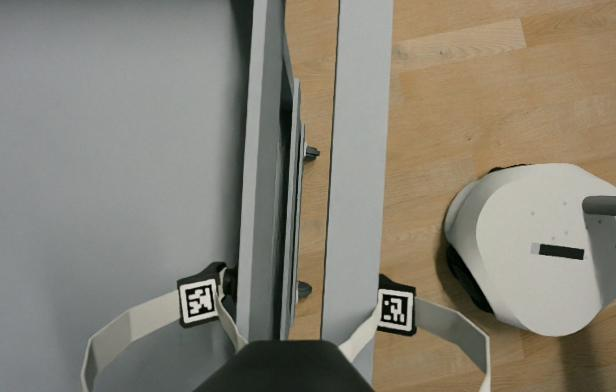

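>>> {"api": "move", "payload": {"blocking": false, "r2": {"base":{"translate_m":-0.9},"pace":"default"}, "cameras": []}}

>>> {"api": "wait", "payload": {"seconds": 9, "cameras": ["r2_head_camera","r2_wrist_camera"]}}

Scene clock: 1378.43 s.
move: r2 moving
r1: as last shown
r1.lidar_m: 0.58 2.17 1.89 1.88 0.25 0.30 - 1.46 2.32 2.84 3.35 0.53
r1.servo_current: wrist_yaw_rad=52(65) wrist_pitch_rad=46(46) wrist_roll_rad=52(65) gripper_m=46(46)
r1.wrist_depth_mm: - 138 - - 389 207 - / 111 138 - - 394 209 156 / 114 139 259 - 399 211 155 / 137 152 - - 399 211 - / 138 - - - 353 212 157 / - - 194 - 191 212 157 / - 1430 1537 153 355 182 -
r2.base_odometry: x=-0.721 y=-1.344 heading=-2.320
r2.turned_by_wheels: +0.000
r2.turned_by_imu: +0.000
r2.base_tilt: forward=-0.6 right=+0.1
r2.lidar_m: 0.53 0.56 2.78 2.47 2.49 3.01 2.95 2.97 2.57 2.29 2.30 0.56
r2.base_status: translate_m moving
r2.joint_positions: lift_m=+0.925 arm_m=+0.395 wrist_yaw_rad=-0.001 wrist_pitch_rad=+1.562 wrist_roll_rad=+1.571 gripper_m=+0.002
r2.joint_status: not commanded
r2.measured_speeds: translate_m=-0.121 strafe_m=-0.001 rotate_rad=+0.002 lift_m=+0.000 arm_m=+0.000 wrist_yaw_rad=+0.007 wrist_pitch_rad=-0.010 wrist_roll_rad=+0.000
r2.motor_effort: lift_m=+22(22) arm_m=+3(6) wheel_0=-9(11) wheel_1=-11(11) wheel_2=+15(15)
r2.servo_current: wrist_yaw_rad=33(52) wrist_pitch_rad=52(52) wrist_roll_rad=46(52) gripper_m=143(143)
r2.contact_limits: lift_m 0.1
r2.hand_pose: x=+0.5684 y=-0.0874 z=+0.8145 quat_wxyz=(+0.502, +0.503, +0.497, -0.498) (m; r2's base frame)
r2.wrist_depth_mm: - - 175 219 172 1008 1008 / - - - 236 1025 1008 1008 / - - - 492 1008 1008 1008 / - - - 174 1025 1025 - / - - 187 175 1008 1008 - / - 163 185 175 178 976 - / - - - - 1025 1008 1025
pictures: none
No camera images: "cameras" was empty.

Scene clock: 1382.43 s.
earlier move: r2 done
r1.base_odometry: x=-1.856 y=+1.786 heading=+3.053
r1.turned_by_wheels: +0.000
r1.turned_by_imu: +0.000
r1.base_tilt: forward=-1.6 right=+1.2
r1.lidar_m: 3.63 2.17 1.88 1.91 0.25 0.32 - 1.45 2.37 2.84 3.33 1.42
r1.base_status: not commanded
r1.joint_positions: lift_m=+0.500 arm_m=+0.000 wrist_yaw_rad=+3.091 wrist_pitch_rad=+0.002 wrist_roll_rad=+0.000 gripper_m=+0.056
r1.joint_status: not commanded
r1.measured_speeds: all 0
r1.motor_effort: lift_m=+19(19) arm_m=+3(4) wheel_0=+0(1) wheel_1=+0(0) wheel_2=+0(0)
r1.servo_current: wrist_yaw_rad=59(72) wrist_pitch_rad=39(52) wrist_roll_rad=72(72) gripper_m=39(46)
r1.hand_pose: x=-0.1127 y=+0.1019 z=+0.6776 quat_wxyz=(+0.025, -0.001, +0.000, +1.000) (m; r1's base frame)
r1.wrist_depth_mm: - 138 - - 384 207 - / 111 139 - - 394 210 155 / 115 139 259 - 397 211 155 / 137 152 - - 402 211 - / 138 - - - 353 212 157 / - - 193 - 191 213 157 / - 1464 1537 153 355 182 -
r2.base_odometry: x=-0.130 y=-0.708 heading=-2.320
r2.turned_by_wheels: +0.000
r2.turned_by_imu: +0.000
r2.base_tilt: forward=-0.6 right=+0.1
r2.lidar_m: 0.53 3.71 2.59 2.25 2.29 2.38 2.10 2.11 2.56 2.45 2.48 0.55
r2.base_status: done
r2.joint_positions: lift_m=+0.925 arm_m=+0.395 wrist_yaw_rad=-0.001 wrist_pitch_rad=+1.562 wrist_roll_rad=+1.571 gripper_m=+0.002
r2.joint_status: not commanded
r2.measured_speeds: all 0
r2.motor_effort: lift_m=+22(22) arm_m=-3(6) wheel_0=-6(13) wheel_1=-4(11) wheel_2=+1(19)
r2.servo_current: wrist_yaw_rad=33(65) wrist_pitch_rad=52(59) wrist_roll_rad=59(59) gripper_m=137(150)
r2.contact_limits: lift_m 0.1
r2.hand_pose: x=+0.5685 y=-0.0874 z=+0.8145 quat_wxyz=(+0.502, +0.503, +0.497, -0.498) (m; r2's base frame)
r2.wrist_depth_mm: - - - 230 174 1008 1008 / - - - 427 173 1008 1025 / - - - 496 174 1008 1008 / - - - 496 174 1008 - / - - 197 809 1008 1025 - / - 162 183 496 178 878 - / - - - - 1042 1025 1008
wait: 4.00 of 9 s (r2 has come to rest)
pictures: r2_head_camera, r2_wrist_camera
Images, in order (width x height): r2_head_camera 420x560, r2_wrist_camera 616x392.

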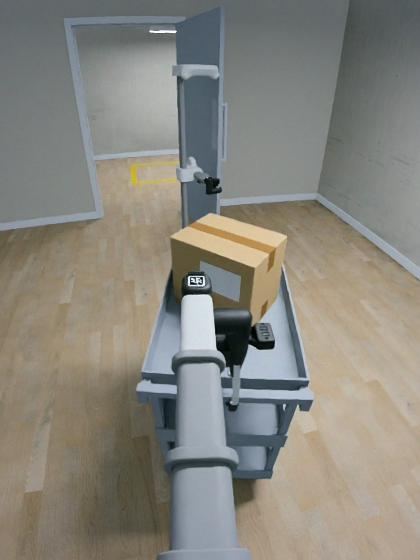

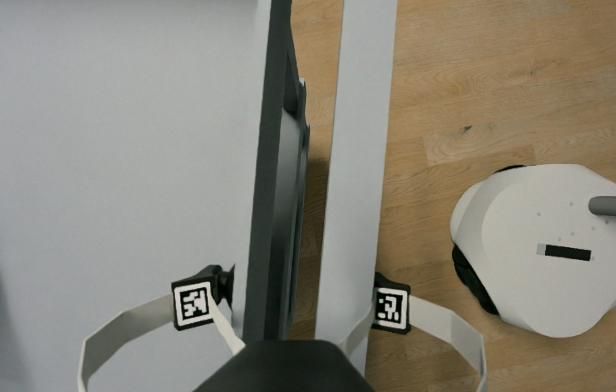

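>>> {"api": "move", "payload": {"blocking": false, "r2": {"base":{"translate_m":0.0,"strafe_m":0.5},"pace":"default"}, "cameras": []}}

>>> {"api": "wait", "payload": {"seconds": 6, "cameras": []}}

>>> {"api": "move", "payload": {"blocking": false, "r2": {"base":{"rotate_rad":-0.6},"pace":"slow"}, "cameras": []}}

>>> {"api": "wait", "payload": {"seconds": 4, "cameras": ["r2_head_camera","r2_wrist_camera"]}}

Scene clock: 1388.63 s.
move: r2 moving
r1: as last shown
r1.base_tilt: forward=-1.5 right=+1.3
r1.lidar_m: 3.61 2.18 1.89 1.88 0.25 0.31 - 1.47 2.39 2.84 3.34 1.40
r1.servo_current: wrist_yaw_rad=46(59) wrist_pitch_rad=39(46) wrist_roll_rad=59(59) gripper_m=46(46)
r1.wrist_depth_mm: - 138 - - 387 207 - / 111 139 - - 394 208 156 / 115 139 259 - 397 210 156 / 137 152 - - 399 211 - / 138 - - - 355 212 156 / - - 194 - 191 212 156 / - 1430 1537 153 351 181 -
r2.base_odometry: x=-0.103 y=-0.732 heading=-2.321
r2.turned_by_wheels: -0.001
r2.turned_by_imu: -0.001
r2.base_tilt: forward=-0.6 right=+0.1
r2.lidar_m: 0.53 3.70 2.56 2.24 2.24 2.38 2.12 2.14 2.55 2.49 2.51 0.55
r2.base_status: translate_m moving; strafe_m moving
r2.joint_positions: lift_m=+0.925 arm_m=+0.395 wrist_yaw_rad=-0.001 wrist_pitch_rad=+1.562 wrist_roll_rad=+1.572 gripper_m=+0.002
r2.joint_status: not commanded
r2.measured_speeds: translate_m=+0.000 strafe_m=+0.140 rotate_rad=+0.002 lift_m=+0.000 arm_m=+0.000 wrist_yaw_rad=-0.004 wrist_pitch_rad=+0.000 wrist_roll_rad=+0.002
r2.motor_effort: lift_m=+22(22) arm_m=-4(4) wheel_0=-14(19) wheel_1=+7(9) wheel_2=+1(1)
r2.servo_current: wrist_yaw_rad=46(59) wrist_pitch_rad=52(59) wrist_roll_rad=52(65) gripper_m=143(150)
r2.contact_limits: lift_m 0.1
r2.hand_pose: x=+0.5685 y=-0.0874 z=+0.8145 quat_wxyz=(+0.502, +0.503, +0.497, -0.498) (m; r2's base frame)
r2.wrist_depth_mm: - - - 1025 173 1008 1008 / - - - 508 174 1008 1008 / - - - 809 174 1025 1008 / - - - 496 174 1008 - / - - 204 820 1025 1008 - / - 161 183 500 178 866 - / - - - - 1042 1025 1008
pictures: none
No camera images: "cameras" was empty.

Scene clock: 1391.13 s.
earlier move: r2 done
r1.base_odometry: x=-1.856 y=+1.786 heading=+3.053
r1.turned_by_wheels: +0.000
r1.turned_by_imu: +0.000
r1.base_tilt: forward=-1.6 right=+1.2
r1.lidar_m: 3.64 2.18 1.90 1.88 0.25 0.30 - 1.46 2.34 2.84 2.08 1.49
r1.base_status: not commanded
r1.joint_positions: lift_m=+0.500 arm_m=+0.000 wrist_yaw_rad=+3.091 wrist_pitch_rad=+0.002 wrist_roll_rad=+0.000 gripper_m=+0.056
r1.joint_status: not commanded
r1.measured_speeds: all 0
r1.motor_effort: lift_m=+19(19) arm_m=+4(4) wheel_0=+0(1) wheel_1=+0(1) wheel_2=+0(0)
r1.servo_current: wrist_yaw_rad=39(65) wrist_pitch_rad=46(46) wrist_roll_rad=39(78) gripper_m=46(46)
r1.hand_pose: x=-0.1127 y=+0.1019 z=+0.6776 quat_wxyz=(+0.025, -0.001, +0.000, +1.000) (m; r1's base frame)
r1.wrist_depth_mm: - 138 - - 389 207 - / 111 138 - - 394 209 155 / 115 139 262 - 397 211 156 / 137 152 - - 399 212 - / 138 - - - 349 213 156 / - - 194 - 191 213 157 / - 1430 1499 153 349 182 -
r2.base_odometry: x=+0.236 y=-1.048 heading=-2.321
r2.turned_by_wheels: +0.000
r2.turned_by_imu: -0.006
r2.base_tilt: forward=-0.7 right=+0.1
r2.lidar_m: 0.57 3.31 2.05 1.78 1.78 2.21 2.18 2.23 2.67 2.95 2.96 0.42
r2.base_status: done
r2.joint_positions: lift_m=+0.925 arm_m=+0.395 wrist_yaw_rad=-0.009 wrist_pitch_rad=+1.563 wrist_roll_rad=+1.579 gripper_m=+0.002
r2.joint_status: not commanded
r2.measured_speeds: all 0
r2.motor_effort: lift_m=+22(22) arm_m=-3(4) wheel_0=-8(21) wheel_1=-1(10) wheel_2=-1(3)
r2.servo_current: wrist_yaw_rad=59(65) wrist_pitch_rad=46(59) wrist_roll_rad=59(78) gripper_m=137(150)
r2.contact_limits: lift_m 0.1
r2.hand_pose: x=+0.5674 y=-0.0874 z=+0.8145 quat_wxyz=(+0.498, +0.506, +0.494, -0.502) (m; r2's base frame)
r2.wrist_depth_mm: - - - - - 205 196 / - - - - - 1025 171 / - - - - 1008 180 - / - - - - 1025 172 - / - - 195 1008 173 - - / - 158 178 1025 174 1025 - / - - 1042 - 174 1025 1025
wait: 2.50 of 6 s (r2 has come to rest)
pictures: none
No camera images: "cameras" was empty.

Scene clock: 1391.63 s.
move: r2 moving
r1: as last shown
r1.base_tilt: forward=-1.6 right=+1.3
r1.lidar_m: 3.64 2.16 1.88 1.87 0.25 0.32 - 1.45 2.35 2.86 3.36 1.48
r1.motor_effort: lift_m=+19(19) arm_m=+4(4) wheel_0=+0(1) wheel_1=+0(0) wheel_2=+0(0)
r1.servo_current: wrist_yaw_rad=33(52) wrist_pitch_rad=39(46) wrist_roll_rad=33(72) gripper_m=46(46)
r1.wrist_depth_mm: - 138 - - 384 208 - / 111 138 - - 392 208 155 / 114 139 258 - 397 211 156 / 137 152 - - 399 211 - / 138 - - - 349 213 156 / - - 193 - 191 212 157 / - 1397 1537 153 351 182 -
r2.base_odometry: x=+0.236 y=-1.048 heading=-2.445
r2.turned_by_wheels: -0.125
r2.turned_by_imu: -0.121
r2.base_tilt: forward=-0.7 right=+0.1
r2.lidar_m: 0.57 3.58 2.21 1.83 1.79 2.04 2.19 2.20 2.46 2.93 2.93 0.47
r2.base_status: rotate_rad moving
r2.joint_positions: lift_m=+0.925 arm_m=+0.395 wrist_yaw_rad=-0.010 wrist_pitch_rad=+1.567 wrist_roll_rad=+1.580 gripper_m=+0.002
r2.joint_status: not commanded
r2.measured_speeds: translate_m=+0.000 strafe_m=+0.002 rotate_rad=-0.482 lift_m=+0.000 arm_m=+0.000 wrist_yaw_rad=+0.000 wrist_pitch_rad=+0.000 wrist_roll_rad=+0.000
r2.motor_effort: lift_m=+22(22) arm_m=-4(4) wheel_0=+12(12) wheel_1=+7(8) wheel_2=+6(6)
r2.servo_current: wrist_yaw_rad=65(72) wrist_pitch_rad=46(46) wrist_roll_rad=65(72) gripper_m=137(143)
r2.contact_limits: lift_m 0.1
r2.hand_pose: x=+0.5661 y=-0.0874 z=+0.8145 quat_wxyz=(+0.496, +0.506, +0.494, -0.504) (m; r2's base frame)
r2.wrist_depth_mm: - - - - - 204 172 / - - - - 1025 172 1025 / - - - - 1025 172 1025 / - - - - 195 173 - / - - 197 1025 173 - - / - 158 178 1025 173 1042 - / - - 173 - 174 1042 1025
pictures: none
No camera images: "cameras" was empty.

Scene clock: 1392.97 s.
earlier move: r2 done
r1.base_odometry: x=-1.856 y=+1.786 heading=+3.053
r1.turned_by_wheels: +0.000
r1.turned_by_imu: +0.000
r1.base_tilt: forward=-1.6 right=+1.3
r1.lidar_m: 3.64 2.16 1.88 1.90 0.25 0.32 - 1.46 2.34 2.84 3.37 1.54
r1.base_status: not commanded
r1.joint_positions: lift_m=+0.500 arm_m=+0.000 wrist_yaw_rad=+3.091 wrist_pitch_rad=+0.002 wrist_roll_rad=+0.000 gripper_m=+0.056
r1.joint_status: not commanded
r1.measured_speeds: all 0
r1.motor_effort: lift_m=+19(19) arm_m=+4(4) wheel_0=-1(1) wheel_1=+0(0) wheel_2=+0(0)
r1.servo_current: wrist_yaw_rad=39(65) wrist_pitch_rad=46(52) wrist_roll_rad=52(72) gripper_m=39(46)
r1.hand_pose: x=-0.1127 y=+0.1019 z=+0.6776 quat_wxyz=(+0.025, -0.001, +0.000, +1.000) (m; r1's base frame)
r1.wrist_depth_mm: - 138 - - 387 208 - / 111 138 - - 392 210 155 / 114 139 259 - 397 211 156 / 137 152 - - 399 211 - / 138 - - - 355 212 156 / - - 193 - 191 212 157 / - 1464 1576 153 355 181 -
r2.base_odometry: x=+0.236 y=-1.048 heading=-2.919
r2.turned_by_wheels: -0.474
r2.turned_by_imu: -0.461
r2.base_tilt: forward=-0.6 right=+0.1
r2.lidar_m: 0.47 0.51 3.60 2.13 1.78 1.77 2.10 2.21 2.19 2.56 2.92 0.58
r2.base_status: done
r2.joint_positions: lift_m=+0.925 arm_m=+0.395 wrist_yaw_rad=+0.005 wrist_pitch_rad=+1.566 wrist_roll_rad=+1.566 gripper_m=+0.002
r2.joint_status: not commanded
r2.measured_speeds: all 0
r2.motor_effort: lift_m=+22(22) arm_m=+5(5) wheel_0=+5(12) wheel_1=+6(9) wheel_2=+7(12)
r2.servo_current: wrist_yaw_rad=52(72) wrist_pitch_rad=46(46) wrist_roll_rad=52(72) gripper_m=143(150)
r2.contact_limits: lift_m 0.1
r2.hand_pose: x=+0.5678 y=-0.0874 z=+0.8145 quat_wxyz=(+0.504, +0.499, +0.501, -0.496) (m; r2's base frame)
r2.wrist_depth_mm: 224 192 220 1025 1025 1008 1025 / - - 229 173 1025 1008 1008 / - - 204 173 1025 1008 1025 / - - 204 173 1025 1025 - / - - 202 174 1008 - - / - - 186 174 177 150 - / - 138 - - 1025 1025 1025
wait: 1.33 of 4 s (r2 has come to rest)
pictures: r2_head_camera, r2_wrist_camera
Images, in order (width x height): r2_head_camera 420x560, r2_wrist_camera 616x392.

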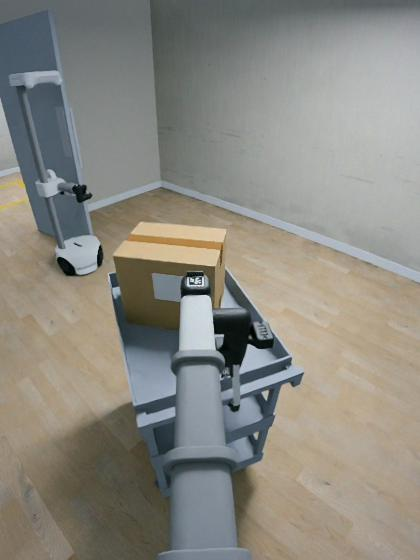

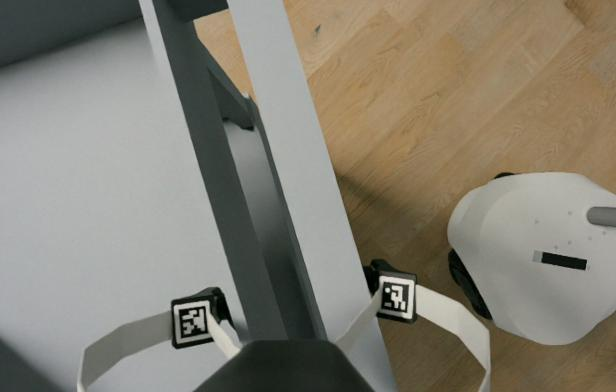

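>>> {"api": "move", "payload": {"blocking": false, "r2": {"base":{"translate_m":0.0,"strafe_m":0.7},"pace":"default"}, "cameras": []}}

>>> {"api": "wait", "payload": {"seconds": 6, "cameras": []}}

>>> {"api": "move", "payload": {"blocking": false, "r2": {"base":{"rotate_rad":-0.7},"pace":"slow"}, "cameras": []}}

>>> {"api": "wait", "payload": {"seconds": 4, "cameras": ["r2_head_camera","r2_wrist_camera"]}}

Scene clock: 1401.43 s.
move: r2 moving
r1: as last shown
r1.base_tilt: forward=-1.6 right=+1.2
r1.lidar_m: 3.64 2.16 1.89 1.91 0.25 0.31 - 1.46 2.34 2.86 3.35 1.54
r1.motor_effort: lift_m=+19(19) arm_m=+3(4) wheel_0=+0(1) wheel_1=+0(0) wheel_2=+0(0)
r1.servo_current: wrist_yaw_rad=65(65) wrist_pitch_rad=39(52) wrist_roll_rad=46(59) gripper_m=39(46)
r1.wrist_depth_mm: - 138 - - 387 207 - / 111 139 - - 394 210 155 / 115 139 260 - 399 210 156 / 137 152 - - 399 211 - / 138 - - - 351 212 156 / - - 194 - 191 212 157 / - 1430 1537 153 353 182 -
r2.base_odometry: x=+0.244 y=-1.084 heading=-2.919
r2.turned_by_wheels: +0.000
r2.turned_by_imu: +0.001
r2.base_tilt: forward=-0.7 right=+0.1
r2.lidar_m: 0.47 0.50 3.56 2.10 1.77 1.76 2.09 2.24 2.22 2.54 2.96 0.57
r2.base_status: translate_m moving; strafe_m moving
r2.joint_positions: lift_m=+0.925 arm_m=+0.395 wrist_yaw_rad=+0.005 wrist_pitch_rad=+1.566 wrist_roll_rad=+1.566 gripper_m=+0.002
r2.joint_status: not commanded
r2.measured_speeds: translate_m=+0.000 strafe_m=+0.140 rotate_rad=+0.002 lift_m=+0.000 arm_m=+0.000 wrist_yaw_rad=+0.000 wrist_pitch_rad=+0.000 wrist_roll_rad=+0.000
r2.motor_effort: lift_m=+22(22) arm_m=+4(5) wheel_0=-12(12) wheel_1=+11(13) wheel_2=+0(5)
r2.servo_current: wrist_yaw_rad=65(65) wrist_pitch_rad=46(46) wrist_roll_rad=59(65) gripper_m=137(143)
r2.contact_limits: lift_m 0.1
r2.hand_pose: x=+0.5678 y=-0.0874 z=+0.8145 quat_wxyz=(+0.504, +0.499, +0.501, -0.496) (m; r2's base frame)
r2.wrist_depth_mm: 233 - 224 173 1008 991 1025 / - - 239 173 1025 1008 1008 / - - 202 174 1042 1025 1025 / - - 199 174 1042 1025 - / - - 198 174 1008 - - / - 168 186 174 178 148 - / - 138 - - 1042 1025 1025
pictures: none
No camera images: "cameras" was empty.

Scene clock: 1404.60 s.
earlier move: r2 done
r1.base_odometry: x=-1.856 y=+1.786 heading=+3.053
r1.turned_by_wheels: +0.000
r1.turned_by_imu: +0.000
r1.base_tilt: forward=-1.6 right=+1.3
r1.lidar_m: 3.64 2.15 1.88 1.90 0.25 0.31 - 1.47 2.33 2.86 1.56 1.40
r1.base_status: not commanded
r1.joint_positions: lift_m=+0.500 arm_m=+0.000 wrist_yaw_rad=+3.091 wrist_pitch_rad=+0.002 wrist_roll_rad=+0.000 gripper_m=+0.056
r1.joint_status: not commanded
r1.measured_speeds: all 0
r1.motor_effort: lift_m=+19(19) arm_m=+4(4) wheel_0=+0(1) wheel_1=+0(0) wheel_2=+0(0)
r1.servo_current: wrist_yaw_rad=52(65) wrist_pitch_rad=46(52) wrist_roll_rad=33(65) gripper_m=46(52)
r1.hand_pose: x=-0.1127 y=+0.1019 z=+0.6776 quat_wxyz=(+0.025, -0.001, +0.000, +1.000) (m; r1's base frame)
r1.wrist_depth_mm: - 138 - - 387 207 - / 111 138 - - 389 210 156 / 114 139 259 - 399 211 156 / 137 152 - - 402 211 - / 138 - - - 353 211 156 / - - 193 - 191 213 157 / - 1430 1499 153 353 182 -
r2.base_odometry: x=+0.390 y=-1.731 heading=-2.920
r2.turned_by_wheels: -0.001
r2.turned_by_imu: -0.006
r2.base_tilt: forward=-0.7 right=+0.0
r2.lidar_m: 0.56 3.11 2.76 1.54 1.32 1.31 1.52 2.65 2.69 3.12 3.44 0.46
r2.base_status: done
r2.joint_positions: lift_m=+0.925 arm_m=+0.395 wrist_yaw_rad=-0.008 wrist_pitch_rad=+1.566 wrist_roll_rad=+1.578 gripper_m=+0.002
r2.joint_status: not commanded
r2.measured_speeds: all 0
r2.motor_effort: lift_m=+22(22) arm_m=+4(5) wheel_0=-5(18) wheel_1=-2(13) wheel_2=+0(5)
r2.servo_current: wrist_yaw_rad=65(65) wrist_pitch_rad=39(52) wrist_roll_rad=52(72) gripper_m=143(150)
r2.contact_limits: lift_m 0.1
r2.hand_pose: x=+0.5667 y=-0.0874 z=+0.8145 quat_wxyz=(+0.498, +0.505, +0.495, -0.502) (m; r2's base frame)
r2.wrist_depth_mm: - - - - - 173 170 / - - - - 1042 171 1008 / - - - - 1008 172 1025 / - - - - 183 - - / - - 195 1025 174 - - / - 158 178 1042 174 1025 - / - - 175 - 180 1042 1025
wait: 3.17 of 6 s (r2 has come to rest)
pictures: none
No camera images: "cameras" was empty.

Scene clock: 1405.10 s.
move: r2 moving
r1: as last shown
r1.lidar_m: 3.63 2.17 1.89 1.89 0.25 0.30 - 1.44 2.36 2.84 1.60 1.40
r1.servo_current: wrist_yaw_rad=46(65) wrist_pitch_rad=39(46) wrist_roll_rad=33(72) gripper_m=46(46)
r1.wrist_depth_mm: - 138 - - 384 207 - / 111 138 - - 392 208 155 / 114 139 259 - 399 210 156 / 137 151 - - 399 211 - / 138 - - - 351 212 156 / - - 193 - 191 213 156 / - 1430 1537 153 353 182 -
r2.base_odometry: x=+0.390 y=-1.731 heading=-3.044
r2.turned_by_wheels: -0.124
r2.turned_by_imu: -0.121
r2.base_tilt: forward=-0.7 right=+0.1
r2.lidar_m: 0.56 2.33 3.11 1.70 1.35 1.31 1.41 2.18 2.70 2.93 3.45 0.51
r2.base_status: rotate_rad moving
r2.joint_positions: lift_m=+0.925 arm_m=+0.395 wrist_yaw_rad=-0.008 wrist_pitch_rad=+1.567 wrist_roll_rad=+1.578 gripper_m=+0.002
r2.joint_status: not commanded
r2.measured_speeds: translate_m=+0.000 strafe_m=+0.000 rotate_rad=-0.480 lift_m=+0.000 arm_m=+0.000 wrist_yaw_rad=+0.000 wrist_pitch_rad=+0.000 wrist_roll_rad=+0.000
r2.motor_effort: lift_m=+22(22) arm_m=+4(5) wheel_0=+7(10) wheel_1=+6(8) wheel_2=+6(7)
r2.servo_current: wrist_yaw_rad=46(65) wrist_pitch_rad=39(46) wrist_roll_rad=46(72) gripper_m=143(150)
r2.contact_limits: lift_m 0.1
r2.hand_pose: x=+0.5663 y=-0.0874 z=+0.8145 quat_wxyz=(+0.497, +0.505, +0.495, -0.503) (m; r2's base frame)
r2.wrist_depth_mm: - - - - 1025 172 1008 / - - - - 1042 1025 1008 / - - - 1025 174 1025 1008 / - - - 1042 174 - - / - - 196 1025 174 1008 - / - 162 181 1042 175 946 - / - - - - 1042 1025 1042
pictures: none
No camera images: "cameras" was empty.

Scene clock: 1406.57 s.
earlier move: r2 done
r1.base_odometry: x=-1.856 y=+1.786 heading=+3.053
r1.turned_by_wheels: +0.000
r1.turned_by_imu: +0.000
r1.base_tilt: forward=-1.6 right=+1.3
r1.lidar_m: 3.66 2.16 1.89 1.88 0.25 0.31 - 1.45 2.34 2.85 1.91 1.57
r1.base_status: not commanded
r1.joint_positions: lift_m=+0.500 arm_m=+0.000 wrist_yaw_rad=+3.091 wrist_pitch_rad=+0.002 wrist_roll_rad=+0.000 gripper_m=+0.056
r1.joint_status: not commanded
r1.measured_speeds: all 0
r1.motor_effort: lift_m=+19(19) arm_m=+4(4) wheel_0=+0(1) wheel_1=+0(0) wheel_2=+0(0)
r1.servo_current: wrist_yaw_rad=59(65) wrist_pitch_rad=39(52) wrist_roll_rad=46(72) gripper_m=46(52)
r1.hand_pose: x=-0.1127 y=+0.1019 z=+0.6776 quat_wxyz=(+0.025, -0.001, +0.000, +1.000) (m; r1's base frame)
r1.wrist_depth_mm: - 138 - - 387 206 - / 111 138 - - 389 209 155 / 114 138 259 - 399 211 156 / 136 151 - - 402 211 - / 138 - - - 351 213 156 / - - 194 - 191 212 157 / - 1464 1537 153 355 181 -
r2.base_odometry: x=+0.390 y=-1.731 heading=+2.664
r2.turned_by_wheels: -0.574
r2.turned_by_imu: -0.557
r2.base_tilt: forward=-0.7 right=+0.1
r2.lidar_m: 0.42 0.42 2.30 3.09 1.77 1.36 1.31 1.37 2.06 2.69 2.88 0.61
r2.base_status: done
r2.joint_positions: lift_m=+0.925 arm_m=+0.395 wrist_yaw_rad=+0.008 wrist_pitch_rad=+1.566 wrist_roll_rad=+1.562 gripper_m=+0.002
r2.joint_status: not commanded
r2.measured_speeds: all 0
r2.motor_effort: lift_m=+22(22) arm_m=+6(7) wheel_0=+6(14) wheel_1=+6(10) wheel_2=+4(15)
r2.servo_current: wrist_yaw_rad=72(78) wrist_pitch_rad=46(46) wrist_roll_rad=59(72) gripper_m=143(150)
r2.contact_limits: lift_m 0.1
r2.hand_pose: x=+0.5679 y=-0.0874 z=+0.8145 quat_wxyz=(+0.505, +0.497, +0.503, -0.495) (m; r2's base frame)
r2.wrist_depth_mm: 183 198 1025 1008 1008 1025 1008 / 210 213 172 1025 1008 1008 991 / - 200 173 1025 1025 1008 1025 / - - 195 173 1042 1008 - / - - 192 173 207 - - / - - 186 173 177 152 - / - 153 174 - 173 1025 1025
wait: 1.47 of 4 s (r2 has come to rest)
pictures: r2_head_camera, r2_wrist_camera
Images, in order (width x height): r2_head_camera 420x560, r2_wrist_camera 616x392.

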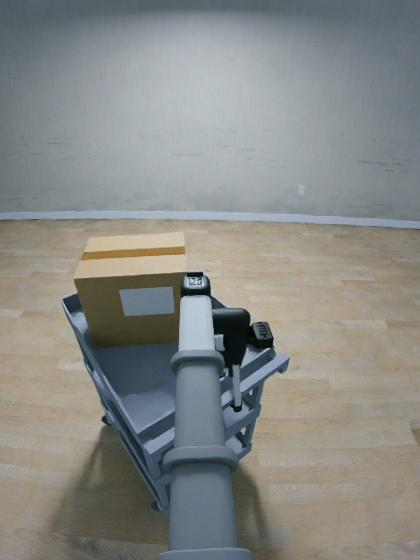

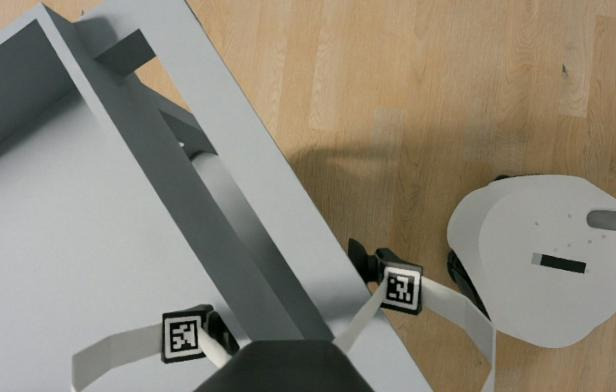

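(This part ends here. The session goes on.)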